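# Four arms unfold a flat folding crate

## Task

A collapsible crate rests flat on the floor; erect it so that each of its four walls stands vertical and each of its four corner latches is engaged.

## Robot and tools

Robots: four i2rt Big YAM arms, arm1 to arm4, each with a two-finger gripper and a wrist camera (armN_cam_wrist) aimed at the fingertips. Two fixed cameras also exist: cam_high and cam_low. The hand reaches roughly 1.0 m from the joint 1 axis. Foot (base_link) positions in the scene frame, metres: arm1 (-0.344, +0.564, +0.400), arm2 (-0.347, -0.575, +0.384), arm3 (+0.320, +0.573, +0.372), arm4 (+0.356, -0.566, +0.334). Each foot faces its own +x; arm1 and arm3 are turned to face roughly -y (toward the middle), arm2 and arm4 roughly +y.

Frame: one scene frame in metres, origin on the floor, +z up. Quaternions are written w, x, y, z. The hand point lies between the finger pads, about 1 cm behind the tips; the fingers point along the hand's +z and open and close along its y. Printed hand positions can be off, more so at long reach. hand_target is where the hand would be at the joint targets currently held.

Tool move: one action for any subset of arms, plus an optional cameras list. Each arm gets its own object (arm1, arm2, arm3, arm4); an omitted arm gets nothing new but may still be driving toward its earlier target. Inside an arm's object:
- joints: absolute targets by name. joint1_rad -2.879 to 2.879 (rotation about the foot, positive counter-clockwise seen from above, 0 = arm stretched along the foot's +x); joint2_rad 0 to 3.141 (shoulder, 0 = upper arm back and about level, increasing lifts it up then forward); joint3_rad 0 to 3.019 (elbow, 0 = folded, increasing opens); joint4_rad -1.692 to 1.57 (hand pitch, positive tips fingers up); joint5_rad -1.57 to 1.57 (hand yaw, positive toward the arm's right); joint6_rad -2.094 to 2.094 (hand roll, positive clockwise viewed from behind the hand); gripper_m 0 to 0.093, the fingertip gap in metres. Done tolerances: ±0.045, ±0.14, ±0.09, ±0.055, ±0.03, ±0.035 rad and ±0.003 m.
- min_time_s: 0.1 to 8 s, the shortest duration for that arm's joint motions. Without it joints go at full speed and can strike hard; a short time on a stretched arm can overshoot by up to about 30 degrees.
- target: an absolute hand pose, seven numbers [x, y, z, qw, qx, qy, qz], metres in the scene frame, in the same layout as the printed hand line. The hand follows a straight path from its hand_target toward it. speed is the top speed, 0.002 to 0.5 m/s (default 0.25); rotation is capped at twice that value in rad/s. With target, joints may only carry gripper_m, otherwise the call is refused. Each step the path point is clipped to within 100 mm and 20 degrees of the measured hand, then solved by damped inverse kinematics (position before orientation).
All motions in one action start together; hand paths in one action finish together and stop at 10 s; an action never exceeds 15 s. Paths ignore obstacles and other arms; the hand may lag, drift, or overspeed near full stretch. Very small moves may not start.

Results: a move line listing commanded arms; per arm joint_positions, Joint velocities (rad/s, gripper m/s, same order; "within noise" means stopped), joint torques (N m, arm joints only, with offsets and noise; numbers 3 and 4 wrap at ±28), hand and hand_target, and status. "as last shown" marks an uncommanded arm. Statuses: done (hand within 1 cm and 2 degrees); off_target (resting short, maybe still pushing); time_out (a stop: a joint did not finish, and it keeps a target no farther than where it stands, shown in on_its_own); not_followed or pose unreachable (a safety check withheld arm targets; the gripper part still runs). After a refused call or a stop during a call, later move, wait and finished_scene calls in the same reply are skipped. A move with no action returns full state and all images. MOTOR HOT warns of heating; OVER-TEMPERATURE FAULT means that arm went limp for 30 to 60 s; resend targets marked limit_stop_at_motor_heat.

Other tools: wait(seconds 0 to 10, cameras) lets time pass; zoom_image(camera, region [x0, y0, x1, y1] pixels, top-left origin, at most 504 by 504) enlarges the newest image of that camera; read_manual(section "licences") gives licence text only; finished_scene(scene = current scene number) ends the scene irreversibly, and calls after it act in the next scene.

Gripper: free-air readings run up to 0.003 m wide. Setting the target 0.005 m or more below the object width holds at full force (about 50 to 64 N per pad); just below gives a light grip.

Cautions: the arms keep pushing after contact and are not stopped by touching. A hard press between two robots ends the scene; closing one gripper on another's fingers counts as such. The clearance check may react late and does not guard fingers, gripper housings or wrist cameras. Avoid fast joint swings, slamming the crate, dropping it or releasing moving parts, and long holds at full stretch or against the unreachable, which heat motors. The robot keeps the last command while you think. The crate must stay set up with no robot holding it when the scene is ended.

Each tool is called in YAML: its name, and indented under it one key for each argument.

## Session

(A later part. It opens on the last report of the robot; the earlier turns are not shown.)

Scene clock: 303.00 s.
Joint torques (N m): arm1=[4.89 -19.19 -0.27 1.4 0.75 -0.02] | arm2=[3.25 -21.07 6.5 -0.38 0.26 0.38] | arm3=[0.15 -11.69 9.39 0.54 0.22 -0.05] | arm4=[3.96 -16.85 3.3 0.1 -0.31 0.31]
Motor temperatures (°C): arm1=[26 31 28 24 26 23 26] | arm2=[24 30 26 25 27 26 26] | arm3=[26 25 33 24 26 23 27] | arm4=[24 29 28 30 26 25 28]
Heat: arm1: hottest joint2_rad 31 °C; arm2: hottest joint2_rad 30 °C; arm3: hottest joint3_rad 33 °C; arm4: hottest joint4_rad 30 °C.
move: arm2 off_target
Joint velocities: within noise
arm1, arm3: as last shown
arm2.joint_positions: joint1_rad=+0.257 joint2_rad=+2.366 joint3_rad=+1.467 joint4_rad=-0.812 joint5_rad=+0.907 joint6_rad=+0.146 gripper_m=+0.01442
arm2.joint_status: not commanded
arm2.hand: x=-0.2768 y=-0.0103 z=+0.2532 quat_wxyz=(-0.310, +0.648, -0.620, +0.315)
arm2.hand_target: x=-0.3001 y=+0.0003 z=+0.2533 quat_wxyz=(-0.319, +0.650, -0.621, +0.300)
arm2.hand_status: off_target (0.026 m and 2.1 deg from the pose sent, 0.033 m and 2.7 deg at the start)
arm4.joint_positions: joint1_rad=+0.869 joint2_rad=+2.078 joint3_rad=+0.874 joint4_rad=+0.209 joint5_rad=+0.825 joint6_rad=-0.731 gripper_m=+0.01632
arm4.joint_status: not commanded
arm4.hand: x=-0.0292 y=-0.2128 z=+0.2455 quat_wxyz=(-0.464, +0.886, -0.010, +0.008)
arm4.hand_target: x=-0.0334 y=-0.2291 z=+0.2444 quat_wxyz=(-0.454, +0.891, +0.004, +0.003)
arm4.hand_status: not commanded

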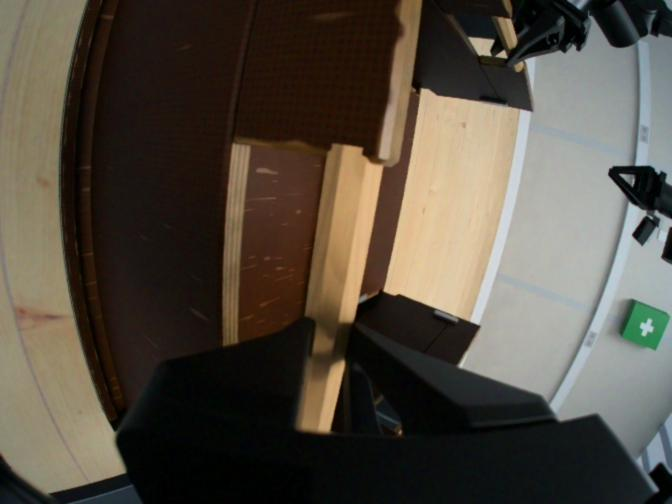

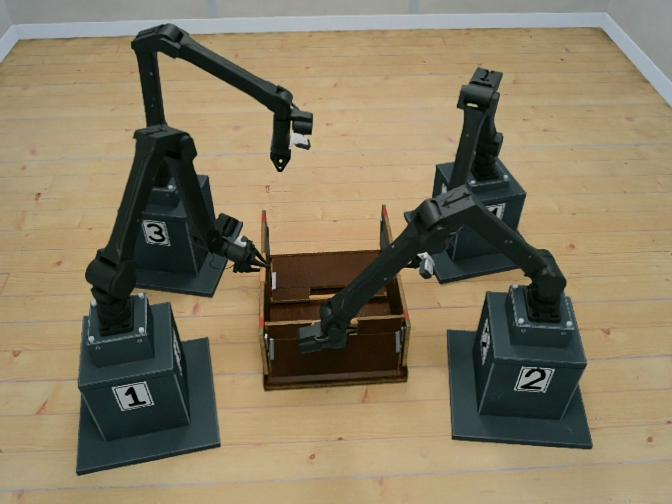

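move:
  arm2: {"target": [-0.326, 0.0, 0.248, -0.3420, 0.6377, -0.6105, 0.3212], "speed": 0.08}
  cameras: ["arm2_cam_wrist", "cam_high", "cam_low"]

zoom_image:
  camera: "cam_high"
  region: [240, 225, 440, 405]

Scene clock: 306.03 s.
Joint torques (N m): arm1=[4.6 -19.08 -0.13 1.48 0.72 -0.02] | arm2=[2.02 -20.54 6.79 -0.23 -0.03 0.3] | arm3=[-0.15 -12.69 9.42 0.58 0.2 -0.06] | arm4=[3.96 -16.85 3.3 0.1 -0.31 0.31]
Motor temperatures (°C): arm1=[26 31 28 24 26 23 26] | arm2=[24 30 26 25 27 26 26] | arm3=[26 25 33 24 26 23 27] | arm4=[24 29 28 30 26 25 28]
Heat: arm1: hottest joint2_rad 31 °C; arm2: hottest joint2_rad 30 °C; arm3: hottest joint3_rad 33 °C; arm4: hottest joint4_rad 30 °C.
move: arm2 off_target
Joint velocities: within noise
arm1.joint_positions: joint1_rad=+0.792 joint2_rad=+2.286 joint3_rad=+0.819 joint4_rad=+0.523 joint5_rad=+0.760 joint6_rad=-0.766 gripper_m=+0.01663
arm1.joint_status: not commanded
arm1.hand: x=-0.0159 y=+0.1958 z=+0.2300 quat_wxyz=(+0.002, -0.037, -0.889, +0.457)
arm1.hand_target: x=-0.0048 y=+0.2213 z=+0.2311 quat_wxyz=(+0.001, +0.000, -0.891, +0.454)
arm1.hand_status: not commanded
arm2.joint_positions: joint1_rad=+0.327 joint2_rad=+2.409 joint3_rad=+1.518 joint4_rad=-0.932 joint5_rad=+0.979 joint6_rad=+0.270 gripper_m=+0.01350
arm2.joint_status: not commanded
arm2.hand: x=-0.3075 y=-0.0114 z=+0.2550 quat_wxyz=(-0.338, +0.637, -0.603, +0.340)
arm2.hand_target: x=-0.3242 y=-0.0018 z=+0.2496 quat_wxyz=(-0.343, +0.638, -0.608, +0.326)
arm2.hand_status: off_target (0.023 m and 2.4 deg from the pose sent, 0.051 m and 4.1 deg at the start)
arm3, arm4: as last shown
arm4.joint_positions: joint1_rad=+0.869 joint2_rad=+2.078 joint3_rad=+0.874 joint4_rad=+0.209 joint5_rad=+0.825 joint6_rad=-0.731 gripper_m=+0.01633
arm4.hand_target: x=-0.0334 y=-0.2291 z=+0.2444 quat_wxyz=(-0.454, +0.891, +0.005, +0.003)

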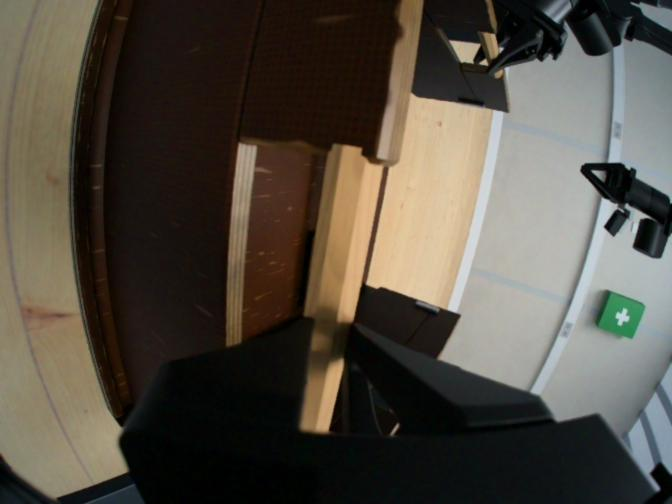

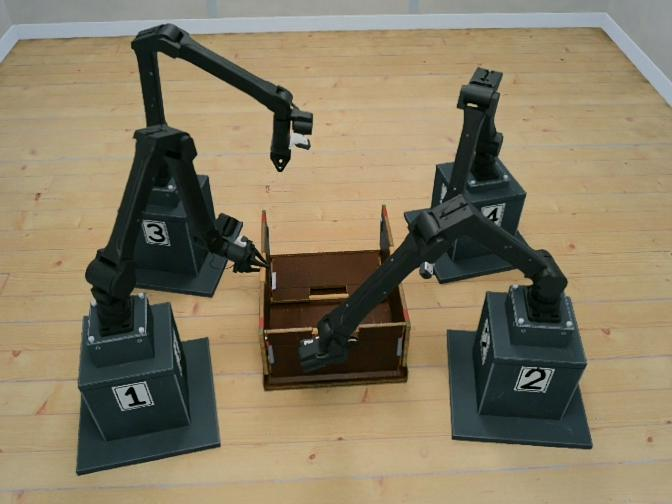

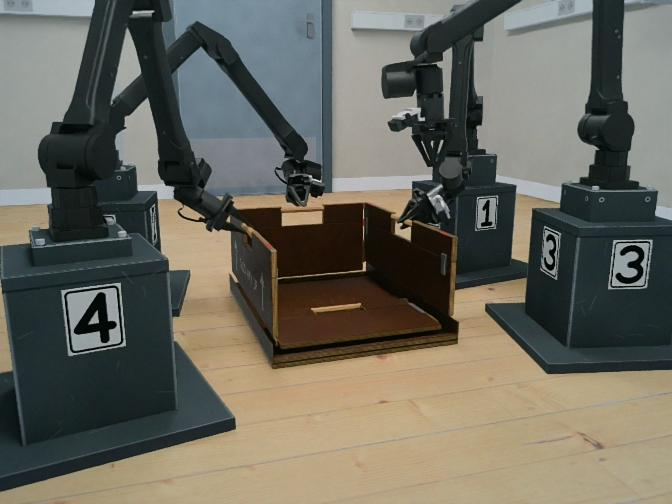

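Scaled by 2.520 from the camera's image (finer frame: 960x720).

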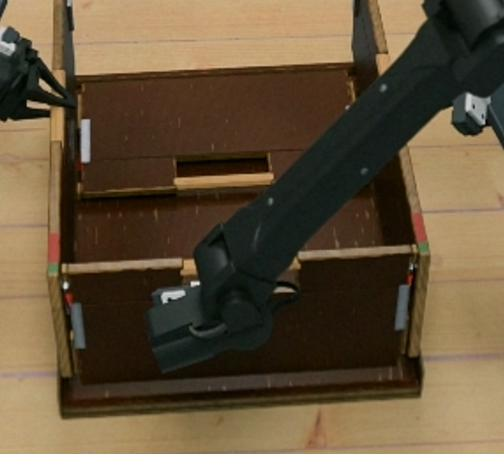

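move:
  arm2: {"target": [-0.338, 0.0, 0.247, -0.2190, 0.6888, -0.6595, 0.2057], "speed": 0.1}
  cameras: ["arm2_cam_wrist", "cam_high", "arm1_cam_wrist"]

zoom_image:
  camera: "cam_high"
  region: [240, 225, 440, 405]

Scene clock: 315.37 s.
Joint torques (N m): arm1=[4.84 -18.96 -0.24 1.31 0.72 -0.02] | arm2=[-0.97 -22.01 4.97 0.62 0.25 -0.15] | arm3=[-0.32 -11.99 9.32 0.42 0.22 -0.05] | arm4=[3.96 -16.85 3.32 0.1 -0.31 0.31]
Motor temperatures (°C): arm1=[26 31 28 24 26 23 26] | arm2=[24 30 26 25 27 26 26] | arm3=[26 25 33 24 26 23 27] | arm4=[24 29 27 30 26 25 28]
Heat: arm1: hottest joint2_rad 31 °C; arm2: hottest joint2_rad 30 °C; arm3: hottest joint3_rad 33 °C; arm4: hottest joint4_rad 30 °C.
move: arm2 done
Joint velocities: within noise
arm1, arm3, arm4: as last shown
arm2.joint_positions: joint1_rad=+0.305 joint2_rad=+2.314 joint3_rad=+1.469 joint4_rad=-0.811 joint5_rad=+0.602 joint6_rad=+0.148 gripper_m=+0.00813
arm2.joint_status: not commanded
arm2.on_its_own: gripper_m moved -0.00537 to your old target +0.00800
arm2.hand: x=-0.3435 y=-0.0034 z=+0.2454 quat_wxyz=(-0.216, +0.691, -0.658, +0.207)
arm2.hand_target: x=-0.3426 y=+0.0004 z=+0.2463 quat_wxyz=(-0.218, +0.691, -0.659, +0.201)
arm2.hand_status: done (0.007 m and 0.4 deg from the pose sent, 0.033 m and 22.4 deg at the start)
pictures: arm1_cam_wrist, arm2_cam_wrist, cam_high

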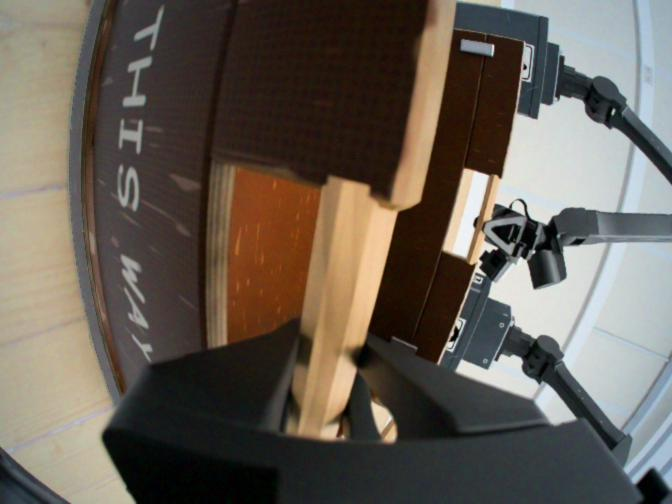

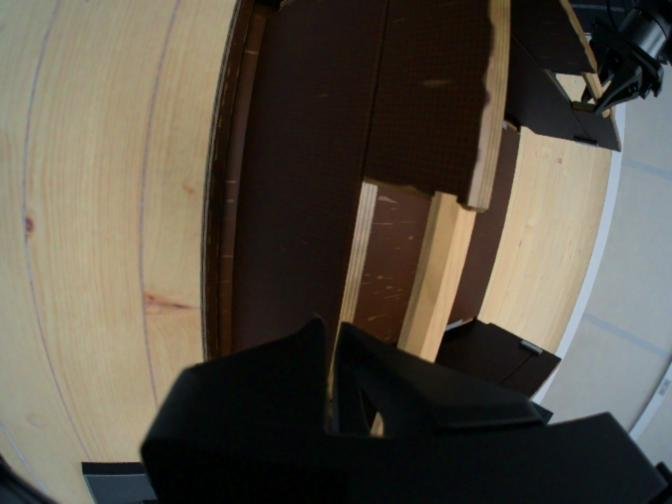

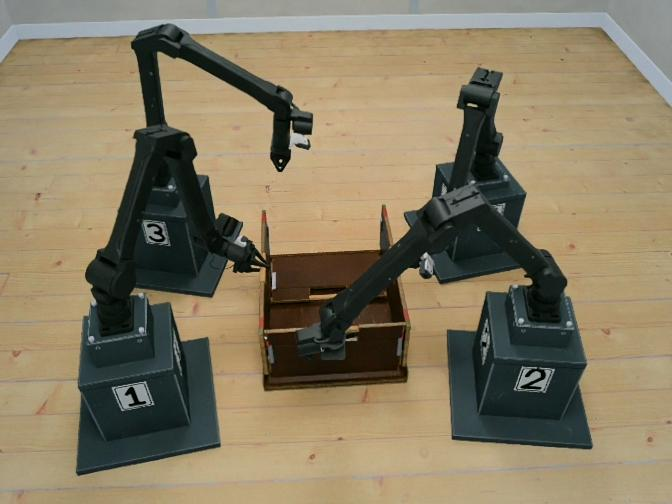

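Scaled by 2.520 from the camera's image (finer frame: 960x720).

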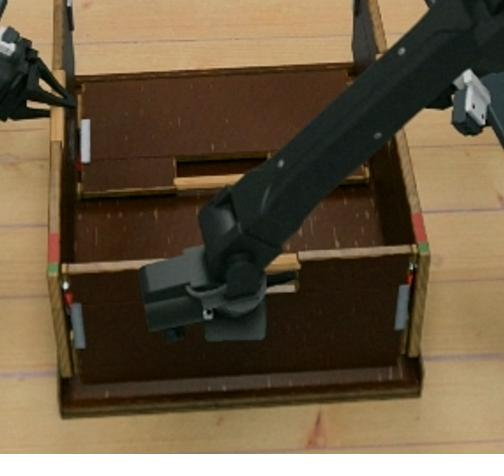

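move:
  arm2: {"target": [-0.335, 0.0, 0.345, 0, 0.7223, -0.6915, 0], "speed": 0.25, "joints": {"gripper_m": 0.05}}

move:
  arm2: {"target": [-0.298, 0.0, 0.33, 0, 0.7223, -0.6915, 0], "speed": 0.2}
  cameras: ["arm2_cam_wrist", "cam_high"]

zoom_image:
  camera: "cam_high"
  region: [240, 225, 440, 405]

Scene clock: 320.70 s.
Joint torques (N m): arm1=[4.95 -19.66 -0.27 1.33 0.69 -0.02] | arm2=[0.38 -23.06 7.62 -0.12 -0.13 -0.13] | arm3=[-0.21 -12.4 9.46 0.57 0.21 -0.05] | arm4=[3.96 -16.85 3.3 0.1 -0.31 0.31]
Motor temperatures (°C): arm1=[26 31 28 24 26 23 26] | arm2=[24 30 26 25 27 26 25] | arm3=[26 25 33 24 26 23 27] | arm4=[24 29 27 30 26 25 28]
Heat: arm1: hottest joint2_rad 31 °C; arm2: hottest joint2_rad 30 °C; arm3: hottest joint3_rad 33 °C; arm4: hottest joint4_rad 30 °C.
move: arm2 off_target
Joint velocities: within noise
arm1, arm3, arm4: as last shown
arm2.joint_positions: joint1_rad=+0.116 joint2_rad=+2.101 joint3_rad=+1.426 joint4_rad=-0.941 joint5_rad=+0.007 joint6_rad=-0.046 gripper_m=+0.04987
arm2.joint_status: all done
arm2.hand: x=-0.3339 y=-0.0164 z=+0.3209 quat_wxyz=(+0.014, +0.716, -0.698, +0.018)
arm2.hand_target: x=-0.3334 y=-0.0004 z=+0.3446 quat_wxyz=(-0.002, +0.719, -0.695, +0.001)
arm2.hand_status: off_target (0.029 m and 2.8 deg from the pose sent, 0.100 m and 34.8 deg at the start)
pictures: none

Scene clock: 321.83 s.
Joint torques (N m): arm1=[4.84 -18.96 -0.24 1.44 0.71 0.01] | arm2=[0.56 -20.78 7.66 0.65 -0.14 -0.1] | arm3=[-0.32 -12.69 9.42 0.55 0.25 -0.04] | arm4=[3.96 -16.85 3.32 0.09 -0.31 0.31]
Motor temperatures (°C): arm1=[26 31 28 24 26 23 26] | arm2=[24 30 26 25 27 26 25] | arm3=[26 25 33 24 26 23 27] | arm4=[24 29 27 30 26 25 28]
Heat: arm1: hottest joint2_rad 31 °C; arm2: hottest joint2_rad 30 °C; arm3: hottest joint3_rad 33 °C; arm4: hottest joint4_rad 30 °C.
move: arm2 off_target
Joint velocities: within noise
arm1, arm3, arm4: as last shown
arm2.joint_positions: joint1_rad=+0.050 joint2_rad=+2.101 joint3_rad=+1.426 joint4_rad=-0.938 joint5_rad=+0.002 joint6_rad=-0.118 gripper_m=+0.04987
arm2.joint_status: not commanded
arm2.hand: x=-0.2978 y=-0.0176 z=+0.3209 quat_wxyz=(+0.015, +0.718, -0.696, +0.014)
arm2.hand_target: x=-0.3002 y=-0.0002 z=+0.3302 quat_wxyz=(+0.000, +0.724, -0.690, +0.000)
arm2.hand_status: off_target (0.020 m and 2.5 deg from the pose sent, 0.040 m and 2.8 deg at the start)

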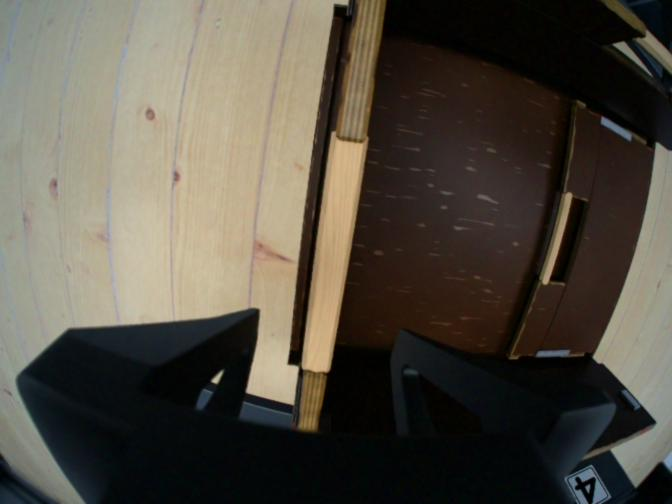

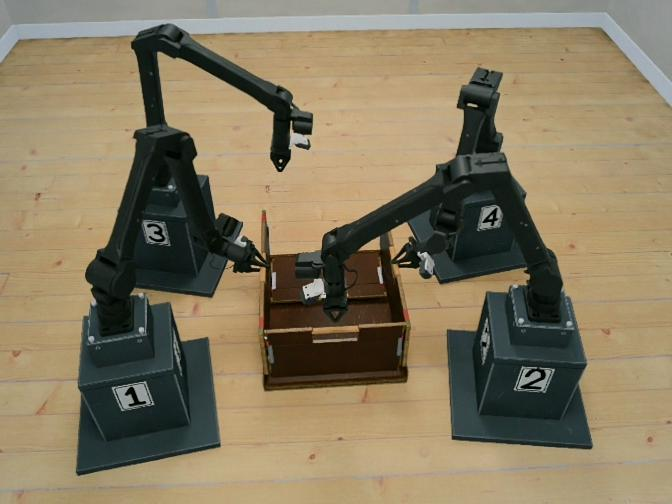

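Scaled by 2.520 from the camera's image (finer frame: 960x720).

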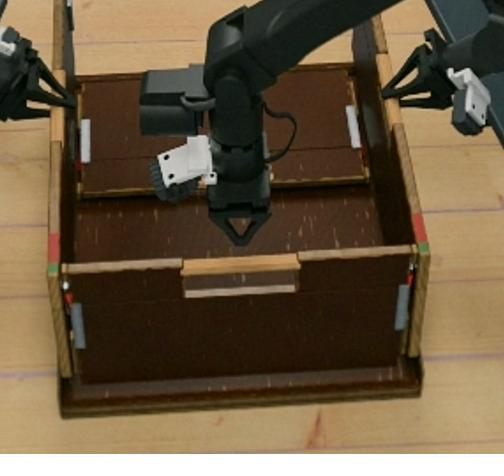

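zoom_image:
  camera: "cam_high"
  region: [250, 310, 310, 390]

zoom_image:
  camera: "cam_high"
  region: [370, 300, 430, 380]

Scaled by 6.300 from the camera's image (finer frame: 960x720).

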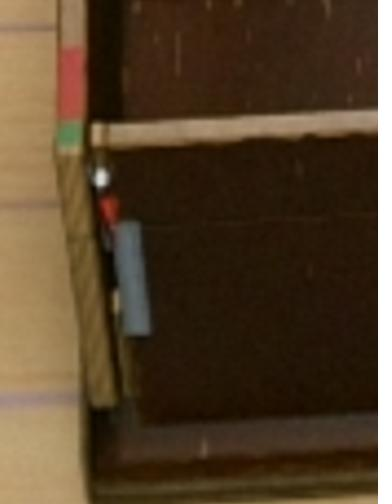

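Scaled by 6.300 from the camera's image (finer frame: 960x720).

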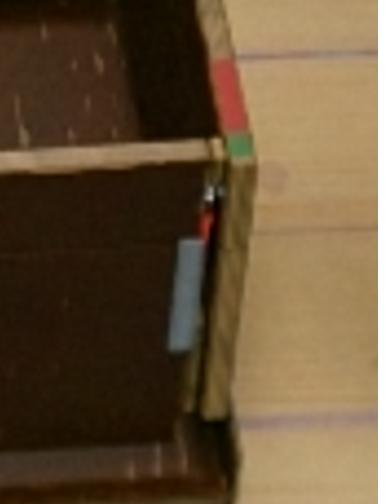

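move:
  arm2: {"target": [-0.295, 0.002, 0.250, 0, 0.7223, -0.6915, 0], "speed": 0.15}

move:
  arm2: {"joints": {"gripper_m": 0.010}}
  cameras: ["arm2_cam_wrist", "cam_high"]

Scene clock: 335.77 s.
Joint torques (N m): arm1=[4.95 -18.73 -0.28 1.54 0.69 -0.02] | arm2=[-0.26 -21.77 6.56 0.72 -0.12 -0.14] | arm3=[0.15 -12.16 9.37 0.53 0.25 -0.02] | arm4=[3.96 -16.85 3.3 0.1 -0.31 0.31]
Motor temperatures (°C): arm1=[26 31 28 24 26 23 26] | arm2=[24 29 27 25 27 26 25] | arm3=[26 26 33 24 26 23 27] | arm4=[24 29 27 30 26 25 28]
Heat: arm1: hottest joint2_rad 31 °C; arm2: hottest joint2_rad 29 °C; arm3: hottest joint3_rad 33 °C; arm4: hottest joint4_rad 30 °C.
move: arm2 off_target
Joint velocities: within noise
arm1, arm4: as last shown
arm2.joint_positions: joint1_rad=+0.052 joint2_rad=+2.248 joint3_rad=+1.426 joint4_rad=-0.792 joint5_rad=+0.002 joint6_rad=-0.122 gripper_m=+0.04987
arm2.joint_status: not commanded
arm2.hand: x=-0.2985 y=-0.0159 z=+0.2399 quat_wxyz=(+0.016, +0.720, -0.693, +0.015)
arm2.hand_target: x=-0.2958 y=+0.0007 z=+0.2498 quat_wxyz=(+0.000, +0.722, -0.691, +0.001)
arm2.hand_status: off_target (0.021 m and 2.5 deg from the pose sent, 0.074 m and 2.5 deg at the start)
arm3.joint_positions: joint1_rad=+0.097 joint2_rad=+1.637 joint3_rad=+1.118 joint4_rad=-1.103 joint5_rad=+0.005 joint6_rad=-0.094 gripper_m=+0.03012
arm3.joint_status: not commanded
arm3.hand: x=+0.2675 y=+0.1432 z=+0.4378 quat_wxyz=(+0.017, -0.716, -0.698, -0.020)
arm3.hand_target: x=+0.2673 y=+0.1226 z=+0.4486 quat_wxyz=(+0.005, -0.710, -0.704, -0.002)
arm3.hand_status: not commanded
pictures: none

Scene clock: 336.57 s.
Joint torques (N m): arm1=[4.95 -19.25 -0.34 1.31 0.75 -0.02] | arm2=[-0.73 -22.07 6.61 0.59 -0.17 0.08] | arm3=[0.15 -12.4 9.46 0.5 0.21 -0.03] | arm4=[4.01 -16.85 3.3 0.1 -0.31 0.31]
Motor temperatures (°C): arm1=[26 31 28 24 26 23 26] | arm2=[24 29 27 25 27 26 25] | arm3=[26 26 33 24 26 23 27] | arm4=[24 29 27 30 26 25 28]
Heat: arm1: hottest joint2_rad 31 °C; arm2: hottest joint2_rad 29 °C; arm3: hottest joint3_rad 33 °C; arm4: hottest joint4_rad 30 °C.
move: arm2 off_target
Joint velocities: within noise
arm1, arm3, arm4: as last shown
arm2.joint_positions: joint1_rad=+0.046 joint2_rad=+2.248 joint3_rad=+1.426 joint4_rad=-0.791 joint5_rad=+0.002 joint6_rad=-0.150 gripper_m=+0.01726
arm2.joint_status: gripper_m off_target (ended at +0.01728, target +0.01000)
arm2.hand: x=-0.2950 y=-0.0158 z=+0.2399 quat_wxyz=(+0.016, +0.728, -0.686, +0.014)
arm2.hand_target: x=-0.2929 y=+0.0004 z=+0.2498 quat_wxyz=(+0.001, +0.724, -0.690, +0.000)
arm2.hand_status: not commanded

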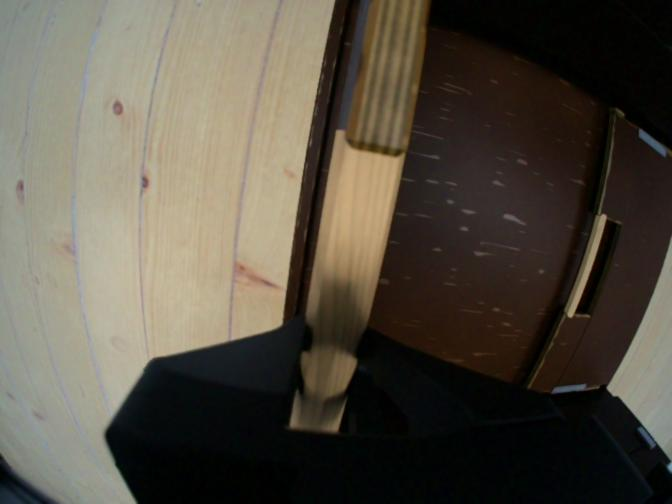

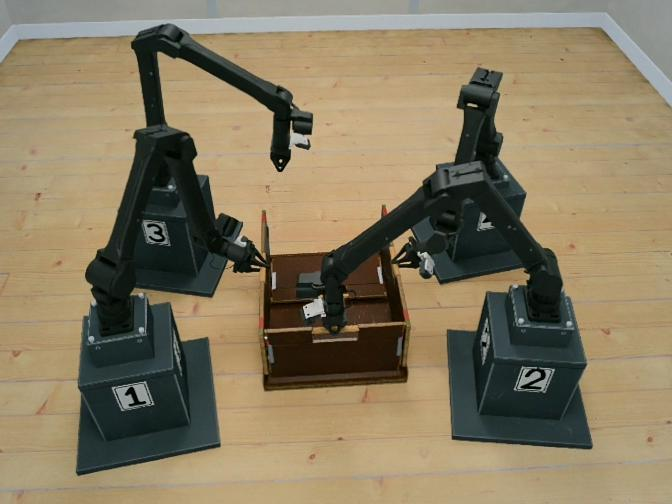

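move:
  arm2: {"target": [-0.312, 0.0, 0.249, 0, 0.7223, -0.6915, 0], "speed": 0.08}
  cameras: ["cam_high"]

zoom_image:
  camera: "cam_high"
  region: [250, 310, 310, 390]

zoom_image:
  camera: "cam_high"
  region: [370, 300, 430, 380]

Scene clock: 338.97 s.
Joint torques (N m): arm1=[5.3 -19.25 -0.27 1.25 0.7 -0.02] | arm2=[2.02 -22.24 5.96 0.88 -0.32 0.42] | arm3=[-0.26 -11.99 9.29 0.49 0.23 -0.05] | arm4=[3.96 -16.85 3.32 0.1 -0.3 0.31]
Motor temperatures (°C): arm1=[26 31 28 24 26 23 26] | arm2=[24 29 27 25 27 26 25] | arm3=[26 26 33 24 26 23 27] | arm4=[24 29 27 30 26 25 28]
Heat: arm1: hottest joint2_rad 31 °C; arm2: hottest joint2_rad 29 °C; arm3: hottest joint3_rad 33 °C; arm4: hottest joint4_rad 30 °C.
move: arm2 off_target
Joint velocities: within noise
arm1, arm3, arm4: as last shown
arm2.joint_positions: joint1_rad=+0.050 joint2_rad=+2.248 joint3_rad=+1.426 joint4_rad=-0.791 joint5_rad=+0.007 joint6_rad=-0.142 gripper_m=+0.01726
arm2.joint_status: not commanded
arm2.hand: x=-0.2968 y=-0.0157 z=+0.2399 quat_wxyz=(+0.014, +0.727, -0.687, +0.016)
arm2.hand_target: x=-0.3100 y=-0.0005 z=+0.2491 quat_wxyz=(+0.000, +0.721, -0.693, +0.000)
arm2.hand_status: off_target (0.024 m and 2.5 deg from the pose sent, 0.025 m and 2.6 deg at the start)

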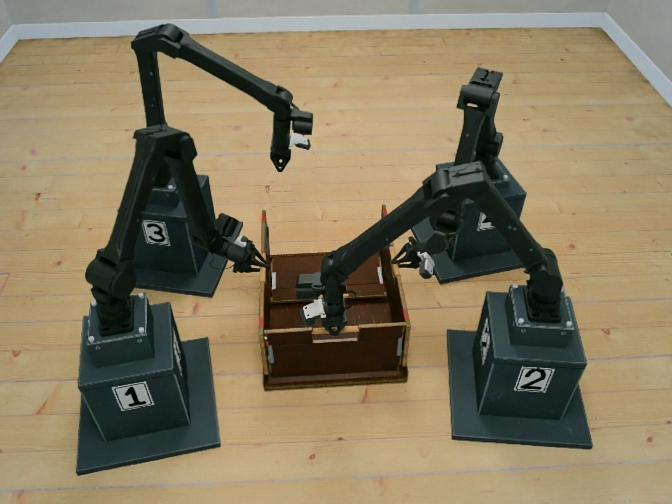

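Scaled by 6.300 from the camera's image (finer frame: 960x720).

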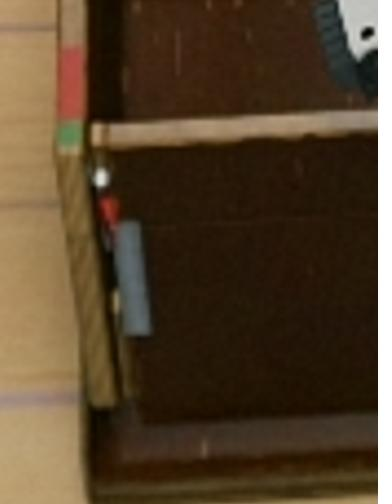

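Scaled by 6.300 from the camera's image (finer frame: 960x720).

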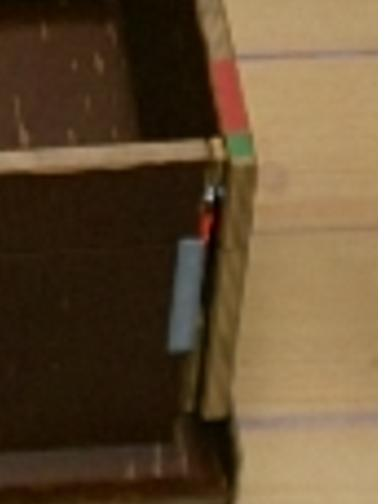

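move:
  arm2: {"target": [-0.276, 0.0, 0.249, 0, 0.7223, -0.6915, 0], "speed": 0.08}
  cameras: ["cam_high"]

zoom_image:
  camera: "cam_high"
  region: [240, 225, 440, 405]

Scene clock: 340.83 s.
Joint torques (N m): arm1=[5.01 -19.08 -0.34 1.33 0.74 -0.07] | arm2=[-1.61 -21.83 6.74 0.66 0 -0.1] | arm3=[0.44 -12.28 9.51 0.49 0.23 -0.07] | arm4=[3.96 -16.85 3.3 0.1 -0.31 0.31]
Motor temperatures (°C): arm1=[26 31 28 24 26 23 26] | arm2=[24 29 27 25 27 26 25] | arm3=[26 26 33 24 26 23 27] | arm4=[24 29 27 30 26 25 28]
Heat: arm1: hottest joint2_rad 31 °C; arm2: hottest joint2_rad 29 °C; arm3: hottest joint3_rad 33 °C; arm4: hottest joint4_rad 30 °C.
move: arm2 off_target
Joint velocities: within noise
arm1, arm3: as last shown
arm2.joint_positions: joint1_rad=+0.041 joint2_rad=+2.248 joint3_rad=+1.426 joint4_rad=-0.791 joint5_rad=-0.010 joint6_rad=-0.159 gripper_m=+0.01726
arm2.joint_status: not commanded
arm2.hand: x=-0.2945 y=-0.0159 z=+0.2399 quat_wxyz=(+0.019, +0.729, -0.684, +0.009)
arm2.hand_target: x=-0.2833 y=+0.0003 z=+0.2492 quat_wxyz=(+0.003, +0.726, -0.688, -0.003)
arm2.hand_status: off_target (0.026 m and 2.7 deg from the pose sent, 0.028 m and 2.5 deg at the start)
arm4.joint_positions: joint1_rad=+0.869 joint2_rad=+2.078 joint3_rad=+0.874 joint4_rad=+0.209 joint5_rad=+0.825 joint6_rad=-0.731 gripper_m=+0.01633
arm4.joint_status: not commanded
arm4.hand: x=-0.0292 y=-0.2128 z=+0.2455 quat_wxyz=(-0.464, +0.886, -0.010, +0.008)
arm4.hand_target: x=-0.0334 y=-0.2291 z=+0.2444 quat_wxyz=(-0.454, +0.891, +0.005, +0.003)
arm4.hand_status: not commanded

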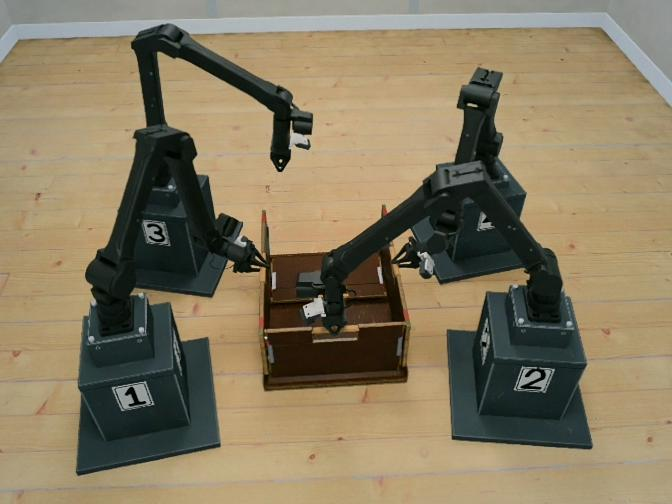

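Scaled by 2.520 from the camera's image (finer frame: 960x720).

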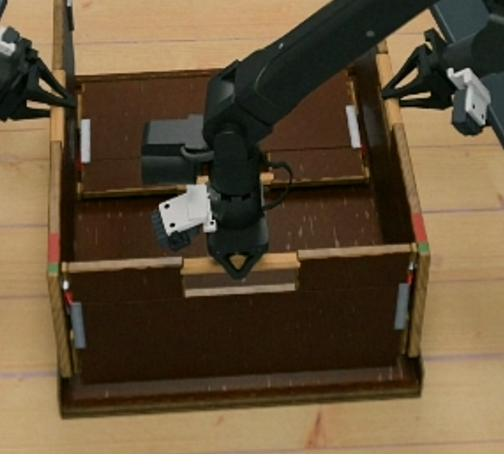

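move:
  arm2: {"joints": {"gripper_m": 0.05}}
  arm3: {"target": [0.023, -0.038, 0.19, 0, 0.7071, 0.7071, 0], "speed": 0.25, "joints": {"gripper_m": 0.045}}
  cameras: ["arm3_cam_wrist"]

move:
  arm2: {"target": [-0.293, 0.0, 0.36, 0, 0.7223, -0.6915, 0], "speed": 0.2}
  cameras: ["cam_high", "cam_low", "arm3_cam_wrist"]

zoom_image:
  camera: "cam_high"
  region: [240, 225, 440, 405]

Scene clock: 348.90 s.
Joint torques (N m): arm1=[4.54 -18.78 -0.28 1.33 0.76 -0.01] | arm2=[-0.5 -21.89 6.74 0.65 0 -0.11] | arm3=[-0.26 -19.49 8.61 -0.24 -0.05 -0.05] | arm4=[3.96 -16.85 3.32 0.1 -0.31 0.31]
Motor temperatures (°C): arm1=[26 31 28 24 26 23 26] | arm2=[24 29 27 25 27 26 25] | arm3=[26 26 33 24 26 23 27] | arm4=[24 29 27 30 26 25 29]
Heat: arm1: hottest joint2_rad 31 °C; arm2: hottest joint2_rad 29 °C; arm3: hottest joint3_rad 33 °C; arm4: hottest joint4_rad 30 °C.
move: arm2 done; arm3 off_target
Joint velocities: within noise
arm1.joint_positions: joint1_rad=+0.792 joint2_rad=+2.286 joint3_rad=+0.819 joint4_rad=+0.523 joint5_rad=+0.760 joint6_rad=-0.766 gripper_m=+0.01663
arm1.joint_status: not commanded
arm1.hand: x=-0.0159 y=+0.1958 z=+0.2300 quat_wxyz=(+0.002, -0.037, -0.889, +0.457)
arm1.hand_target: x=-0.0048 y=+0.2213 z=+0.2311 quat_wxyz=(+0.001, +0.000, -0.891, +0.454)
arm1.hand_status: not commanded
arm2.joint_positions: joint1_rad=+0.021 joint2_rad=+2.248 joint3_rad=+1.426 joint4_rad=-0.791 joint5_rad=-0.001 joint6_rad=-0.150 gripper_m=+0.04989
arm2.joint_status: all done
arm2.hand: x=-0.2818 y=-0.0172 z=+0.2399 quat_wxyz=(+0.017, +0.719, -0.694, +0.012)
arm2.hand_target: x=-0.2769 y=-0.0005 z=+0.2491 quat_wxyz=(+0.000, +0.720, -0.694, +0.000)
arm2.hand_status: not commanded
arm3.joint_positions: joint1_rad=-0.233 joint2_rad=+2.496 joint3_rad=+1.845 joint4_rad=-0.922 joint5_rad=+0.000 joint6_rad=-0.444 gripper_m=+0.04488
arm3.joint_status: all done
arm3.hand: x=+0.0306 y=-0.0284 z=+0.1949 quat_wxyz=(+0.000, -0.709, -0.705, -0.002)
arm3.hand_target: x=+0.0267 y=-0.0351 z=+0.1879 quat_wxyz=(-0.002, -0.706, -0.708, -0.003)
arm3.hand_status: off_target (0.013 m and 0.4 deg from the pose sent, 0.392 m and 3.3 deg at the start)
arm4: as last shown

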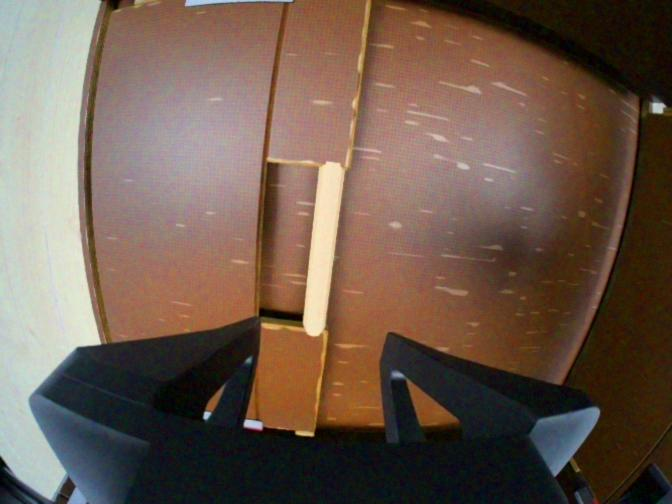

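Scene clock: 350.27 s.
Joint torques (N m): arm1=[4.89 -18.9 -0.2 1.32 0.73 -0.03] | arm2=[0.26 -21.42 8.06 -0.12 -0.01 0.06] | arm3=[-0.73 -19.55 8.79 -0.03 -0.03 -0.02] | arm4=[3.96 -16.85 3.3 0.1 -0.31 0.31]
Motor temperatures (°C): arm1=[26 31 28 24 26 23 26] | arm2=[24 29 27 25 27 26 25] | arm3=[26 26 33 24 26 23 27] | arm4=[24 29 27 30 26 25 29]
Heat: arm1: hottest joint2_rad 31 °C; arm2: hottest joint2_rad 29 °C; arm3: hottest joint3_rad 33 °C; arm4: hottest joint4_rad 30 °C.
move: arm2 off_target
Joint velocities: within noise
arm1, arm4: as last shown
arm2.joint_positions: joint1_rad=+0.046 joint2_rad=+2.067 joint3_rad=+1.444 joint4_rad=-0.978 joint5_rad=-0.001 joint6_rad=-0.150 gripper_m=+0.04989
arm2.joint_status: not commanded
arm2.hand: x=-0.2953 y=-0.0127 z=+0.3449 quat_wxyz=(+0.012, +0.728, -0.686, +0.009)
arm2.hand_target: x=-0.2969 y=+0.0012 z=+0.3601 quat_wxyz=(-0.001, +0.727, -0.687, -0.001)
arm2.hand_status: off_target (0.020 m and 1.9 deg from the pose sent, 0.122 m and 2.4 deg at the start)
arm3.joint_positions: joint1_rad=-0.236 joint2_rad=+2.496 joint3_rad=+1.845 joint4_rad=-0.922 joint5_rad=+0.000 joint6_rad=-0.444 gripper_m=+0.04488
arm3.joint_status: not commanded
arm3.hand: x=+0.0288 y=-0.0275 z=+0.1949 quat_wxyz=(+0.000, -0.710, -0.704, -0.002)
arm3.hand_target: x=+0.0249 y=-0.0342 z=+0.1879 quat_wxyz=(-0.002, -0.707, -0.707, -0.003)
arm3.hand_status: not commanded
pictures: arm3_cam_wrist, cam_high, cam_low

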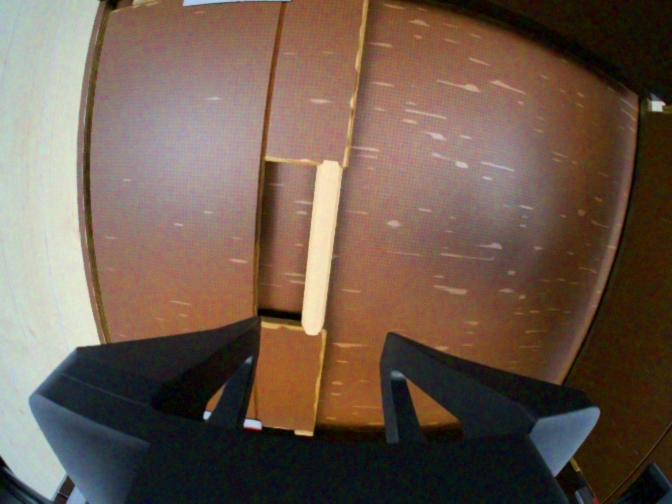

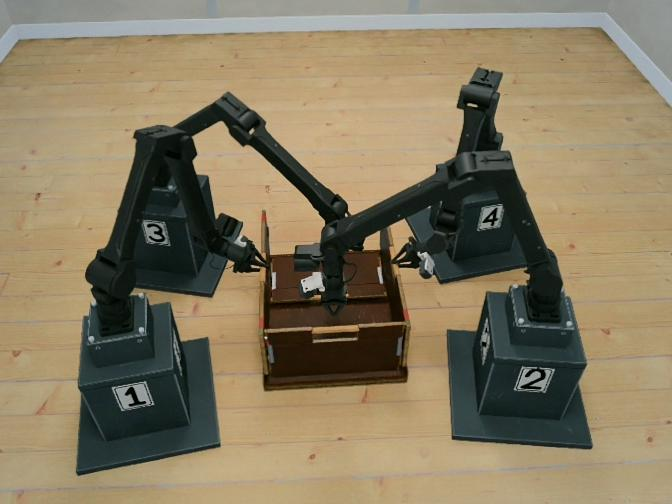

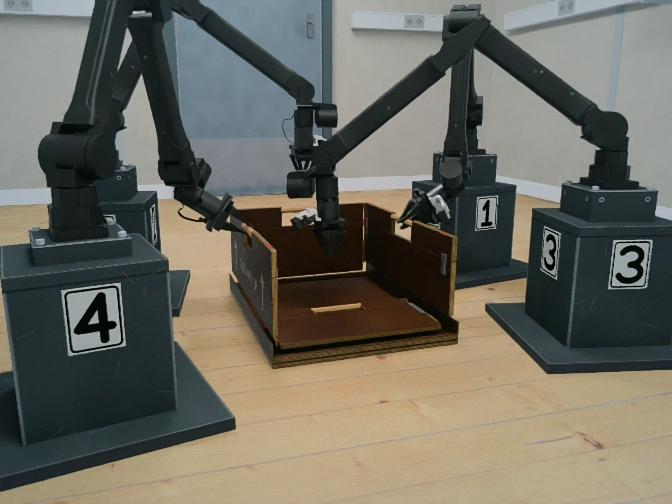

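Scaled by 2.520 from the camera's image (finer frame: 960x720).

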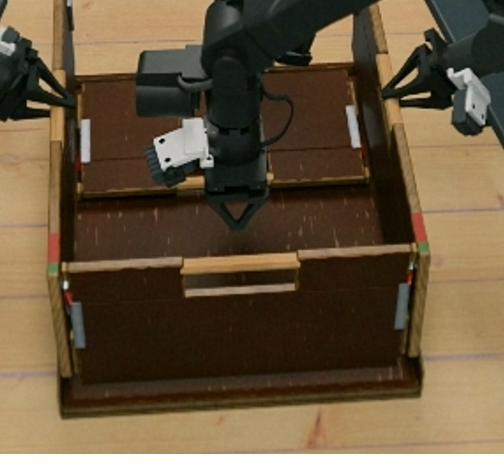

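move:
  arm3: {"target": [0.019, -0.028, 0.09, 0, 0.6915, 0.7223, 0], "speed": 0.2, "joints": {"gripper_m": 0.04}}
  arm2: {"target": [-0.33, -0.15, 0.45, 0, 0.7071, -0.7071, 0], "speed": 0.2, "joints": {"gripper_m": 0.02}}

move:
  arm3: {"target": [0.019, -0.028, 0.044, 0, 0.6915, 0.7223, 0], "speed": 0.1}
  cameras: ["arm3_cam_wrist"]

Scene clock: 361.17 s.
Joint torques (N m): arm1=[4.95 -18.84 -0.46 1.14 0.72 0.01] | arm2=[0.38 -15.09 6.56 -0.05 0.03 0.06] | arm3=[-1.79 -19.19 7.84 0.68 0.19 -0.04] | arm4=[3.96 -16.85 3.3 0.1 -0.31 0.31]
Motor temperatures (°C): arm1=[26 31 28 24 26 23 26] | arm2=[23 29 27 25 27 26 25] | arm3=[26 27 34 24 26 23 27] | arm4=[24 29 27 30 26 25 29]
Heat: arm1: hottest joint2_rad 31 °C; arm2: hottest joint2_rad 29 °C; arm3: hottest joint3_rad 34 °C; arm4: hottest joint4_rad 30 °C.
move: arm2 done; arm3 off_target
Joint velocities: within noise
arm1, arm4: as last shown
arm2.joint_positions: joint1_rad=+0.092 joint2_rad=+1.604 joint3_rad=+1.053 joint4_rad=-1.030 joint5_rad=-0.001 joint6_rad=-0.052 gripper_m=+0.02013
arm2.joint_status: all done
arm2.hand: x=-0.3275 y=-0.1503 z=+0.4433 quat_wxyz=(+0.004, +0.710, -0.704, +0.003)
arm2.hand_target: x=-0.3296 y=-0.1493 z=+0.4503 quat_wxyz=(+0.000, +0.709, -0.706, +0.000)
arm2.hand_status: done (0.007 m and 0.7 deg from the pose sent, 0.176 m and 3.8 deg at the start)
arm3.joint_positions: joint1_rad=-0.236 joint2_rad=+2.667 joint3_rad=+1.906 joint4_rad=-0.822 joint5_rad=+0.000 joint6_rad=-0.497 gripper_m=+0.04013
arm3.joint_status: all done
arm3.hand: x=+0.0311 y=-0.0232 z=+0.1026 quat_wxyz=(+0.001, -0.691, -0.723, -0.007)
arm3.hand_target: x=+0.0196 y=-0.0269 z=+0.0910 quat_wxyz=(+0.000, -0.692, -0.722, +0.001)
arm3.hand_status: off_target (0.018 m and 0.8 deg from the pose sent, 0.105 m and 3.0 deg at the start)
pictures: none

Scene clock: 362.57 s.
Joint torques (N m): arm1=[4.72 -19.37 -0.2 1.26 0.71 -0.02] | arm2=[0.38 -15.09 6.54 -0.06 0.03 0.07] | arm3=[-1.38 -20.13 7.47 0.47 0.14 -0.03] | arm4=[3.96 -16.85 3.32 0.1 -0.31 0.31]
Motor temperatures (°C): arm1=[26 31 28 24 26 23 26] | arm2=[23 29 27 25 27 26 25] | arm3=[26 27 34 24 26 23 27] | arm4=[24 29 27 30 26 25 29]
Heat: arm1: hottest joint2_rad 31 °C; arm2: hottest joint2_rad 29 °C; arm3: hottest joint3_rad 34 °C; arm4: hottest joint4_rad 30 °C.
move: arm3 off_target
Joint velocities: within noise
arm1, arm2, arm4: as last shown
arm3.joint_positions: joint1_rad=-0.236 joint2_rad=+2.774 joint3_rad=+1.981 joint4_rad=-0.790 joint5_rad=+0.000 joint6_rad=-0.499 gripper_m=+0.04013
arm3.joint_status: not commanded
arm3.hand: x=+0.0307 y=-0.0243 z=+0.0537 quat_wxyz=(+0.001, -0.690, -0.724, -0.007)
arm3.hand_target: x=+0.0196 y=-0.0270 z=+0.0445 quat_wxyz=(+0.000, -0.691, -0.723, +0.000)
arm3.hand_status: off_target (0.016 m and 0.8 deg from the pose sent, 0.060 m and 0.8 deg at the start)

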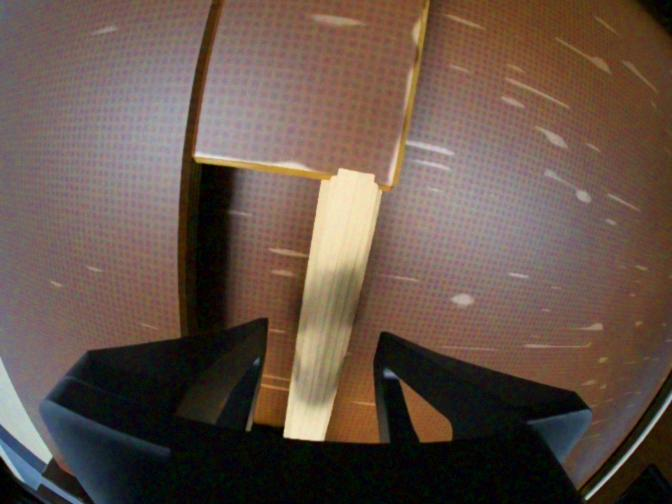

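move:
  arm3: {"target": [0.014, -0.024, 0.033, 0, 0.6915, 0.7223, 0], "speed": 0.1, "joints": {"gripper_m": 0.03}}

move:
  arm3: {"joints": {"gripper_m": 0.007}}
  cameras: ["arm3_cam_wrist"]

Scene clock: 364.57 s.
Joint torques (N m): arm1=[5.07 -19.02 -0.18 1.32 0.72 0] | arm2=[0.38 -15.09 6.53 -0.05 0.03 0.07] | arm3=[-1.67 -19.19 7.83 0.79 0.11 -0.04] | arm4=[3.96 -16.85 3.3 0.12 -0.31 0.31]
Motor temperatures (°C): arm1=[26 31 28 24 26 23 26] | arm2=[23 29 27 25 27 26 25] | arm3=[26 27 34 24 26 23 27] | arm4=[24 29 27 30 26 25 29]
Heat: arm1: hottest joint2_rad 31 °C; arm2: hottest joint2_rad 29 °C; arm3: hottest joint3_rad 34 °C; arm4: hottest joint4_rad 30 °C.
move: arm3 off_target
Joint velocities: within noise
arm1, arm2, arm4: as last shown
arm3.joint_positions: joint1_rad=-0.245 joint2_rad=+2.786 joint3_rad=+1.989 joint4_rad=-0.784 joint5_rad=-0.003 joint6_rad=-0.506 gripper_m=+0.03013
arm3.joint_status: all done
arm3.hand: x=+0.0257 y=-0.0219 z=+0.0478 quat_wxyz=(-0.001, -0.691, -0.723, -0.006)
arm3.hand_target: x=+0.0156 y=-0.0229 z=+0.0330 quat_wxyz=(-0.002, -0.692, -0.722, -0.001)
arm3.hand_status: off_target (0.019 m and 0.7 deg from the pose sent, 0.027 m and 0.8 deg at the start)
pictures: none

Scene clock: 365.17 s.
Joint torques (N m): arm1=[5.42 -18.55 -0.17 1.21 0.71 0] | arm2=[0.38 -15.09 6.53 -0.05 0.03 0.07] | arm3=[-1.26 -19.9 7.82 0.85 0.24 -0.09] | arm4=[3.96 -16.85 3.3 0.1 -0.3 0.31]
Motor temperatures (°C): arm1=[26 31 28 24 26 23 26] | arm2=[23 29 27 25 27 26 25] | arm3=[26 27 34 24 26 23 27] | arm4=[24 29 27 30 26 25 29]
Heat: arm1: hottest joint2_rad 31 °C; arm2: hottest joint2_rad 29 °C; arm3: hottest joint3_rad 34 °C; arm4: hottest joint4_rad 30 °C.
move: arm3 off_target
Joint velocities: within noise
arm1, arm2, arm4: as last shown
arm3.joint_positions: joint1_rad=-0.239 joint2_rad=+2.786 joint3_rad=+1.989 joint4_rad=-0.788 joint5_rad=-0.011 joint6_rad=-0.505 gripper_m=+0.01612
arm3.joint_status: gripper_m off_target (ended at +0.01616, target +0.00700)
arm3.hand: x=+0.0311 y=-0.0232 z=+0.0478 quat_wxyz=(-0.004, -0.689, -0.725, -0.010)
arm3.hand_target: x=+0.0199 y=-0.0253 z=+0.0334 quat_wxyz=(-0.004, -0.690, -0.724, -0.001)
arm3.hand_status: not commanded

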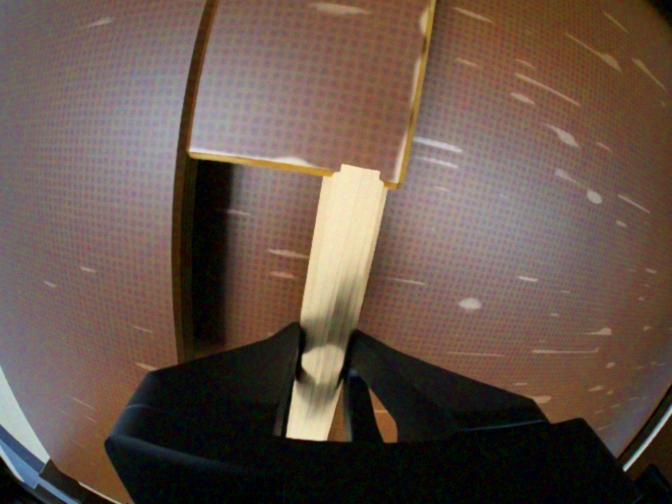

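move:
  arm3: {"target": [0.030, -0.025, 0.118, -0.0357, 0.6905, 0.7213, -0.0382], "speed": 0.12}

move:
  arm3: {"target": [0.060, -0.024, 0.171, -0.0713, 0.6877, 0.7183, -0.0763], "speed": 0.12}
  cameras: ["arm3_cam_wrist", "cam_low"]

Scene clock: 372.73 s.
Joint torques (N m): arm1=[4.66 -19.14 -0.27 1.25 0.71 -0.05] | arm2=[0.38 -15.09 6.53 -0.03 0.03 0.07] | arm3=[-1.14 -25.29 3.79 -0.43 0.09 0] | arm4=[3.96 -16.85 3.3 0.1 -0.31 0.31]
Motor temperatures (°C): arm1=[26 31 28 24 26 23 26] | arm2=[23 29 27 25 27 26 25] | arm3=[26 28 34 24 26 23 27] | arm4=[24 29 27 30 26 25 29]
Heat: arm1: hottest joint2_rad 31 °C; arm2: hottest joint2_rad 29 °C; arm3: hottest joint3_rad 34 °C; arm4: hottest joint4_rad 30 °C.
move: arm3 off_target
Joint velocities: within noise
arm1, arm2, arm4: as last shown
arm3.joint_positions: joint1_rad=-0.204 joint2_rad=+2.665 joint3_rad=+1.845 joint4_rad=-0.708 joint5_rad=+0.105 joint6_rad=-0.467 gripper_m=+0.01614
arm3.joint_status: not commanded
arm3.hand: x=+0.0353 y=-0.0219 z=+0.0882 quat_wxyz=(+0.041, -0.690, -0.722, +0.036)
arm3.hand_target: x=+0.0297 y=-0.0279 z=+0.1166 quat_wxyz=(+0.038, -0.689, -0.722, +0.043)
arm3.hand_status: off_target (0.030 m and 0.7 deg from the pose sent, 0.070 m and 7.1 deg at the start)
pictures: none

Scene clock: 373.80 s.
Joint torques (N m): arm1=[5.07 -18.9 -0.31 1.32 0.73 -0.03] | arm2=[0.44 -15.15 6.56 -0.06 0.03 0.07] | arm3=[0.09 -24 3.89 -0.27 0.16 0.06] | arm4=[3.96 -16.85 3.32 0.12 -0.3 0.31]
Motor temperatures (°C): arm1=[26 31 28 24 26 23 26] | arm2=[23 29 27 25 27 26 25] | arm3=[26 28 34 24 26 23 27] | arm4=[24 29 27 30 26 25 29]
Heat: arm1: hottest joint2_rad 31 °C; arm2: hottest joint2_rad 29 °C; arm3: hottest joint3_rad 34 °C; arm4: hottest joint4_rad 30 °C.
move: arm3 off_target
Joint velocities: within noise
arm1, arm2: as last shown
arm3.joint_positions: joint1_rad=-0.150 joint2_rad=+2.512 joint3_rad=+1.697 joint4_rad=-0.679 joint5_rad=+0.197 joint6_rad=-0.413 gripper_m=+0.01614
arm3.joint_status: not commanded
arm3.hand: x=+0.0568 y=-0.0201 z=+0.1476 quat_wxyz=(+0.075, -0.689, -0.717, +0.072)
arm3.hand_target: x=+0.0593 y=-0.0241 z=+0.1700 quat_wxyz=(+0.072, -0.688, -0.718, +0.077)
arm3.hand_status: off_target (0.024 m and 0.6 deg from the pose sent, 0.086 m and 5.8 deg at the start)
arm4.joint_positions: joint1_rad=+0.869 joint2_rad=+2.078 joint3_rad=+0.874 joint4_rad=+0.209 joint5_rad=+0.825 joint6_rad=-0.731 gripper_m=+0.01633
arm4.joint_status: not commanded
arm4.hand: x=-0.0292 y=-0.2128 z=+0.2455 quat_wxyz=(-0.464, +0.886, -0.010, +0.008)
arm4.hand_target: x=-0.0334 y=-0.2291 z=+0.2444 quat_wxyz=(-0.454, +0.891, +0.005, +0.003)
arm4.hand_status: not commanded

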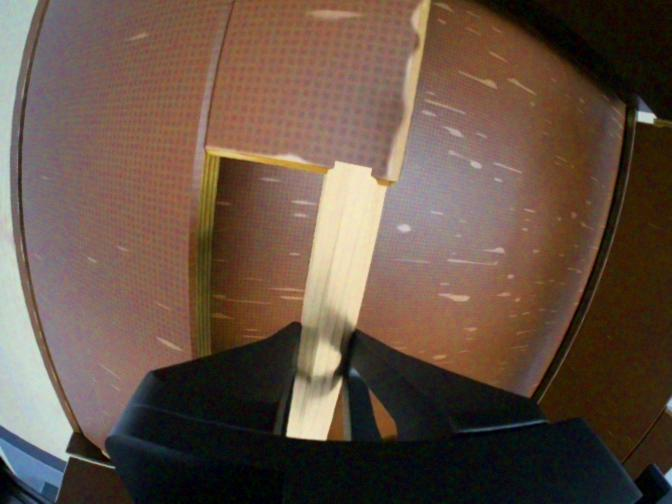

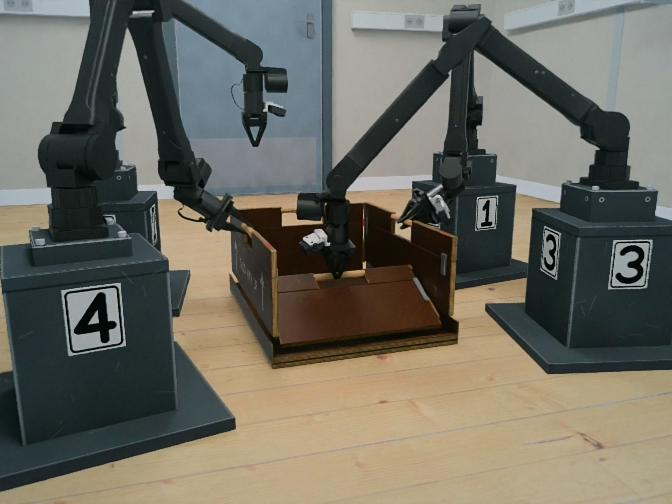

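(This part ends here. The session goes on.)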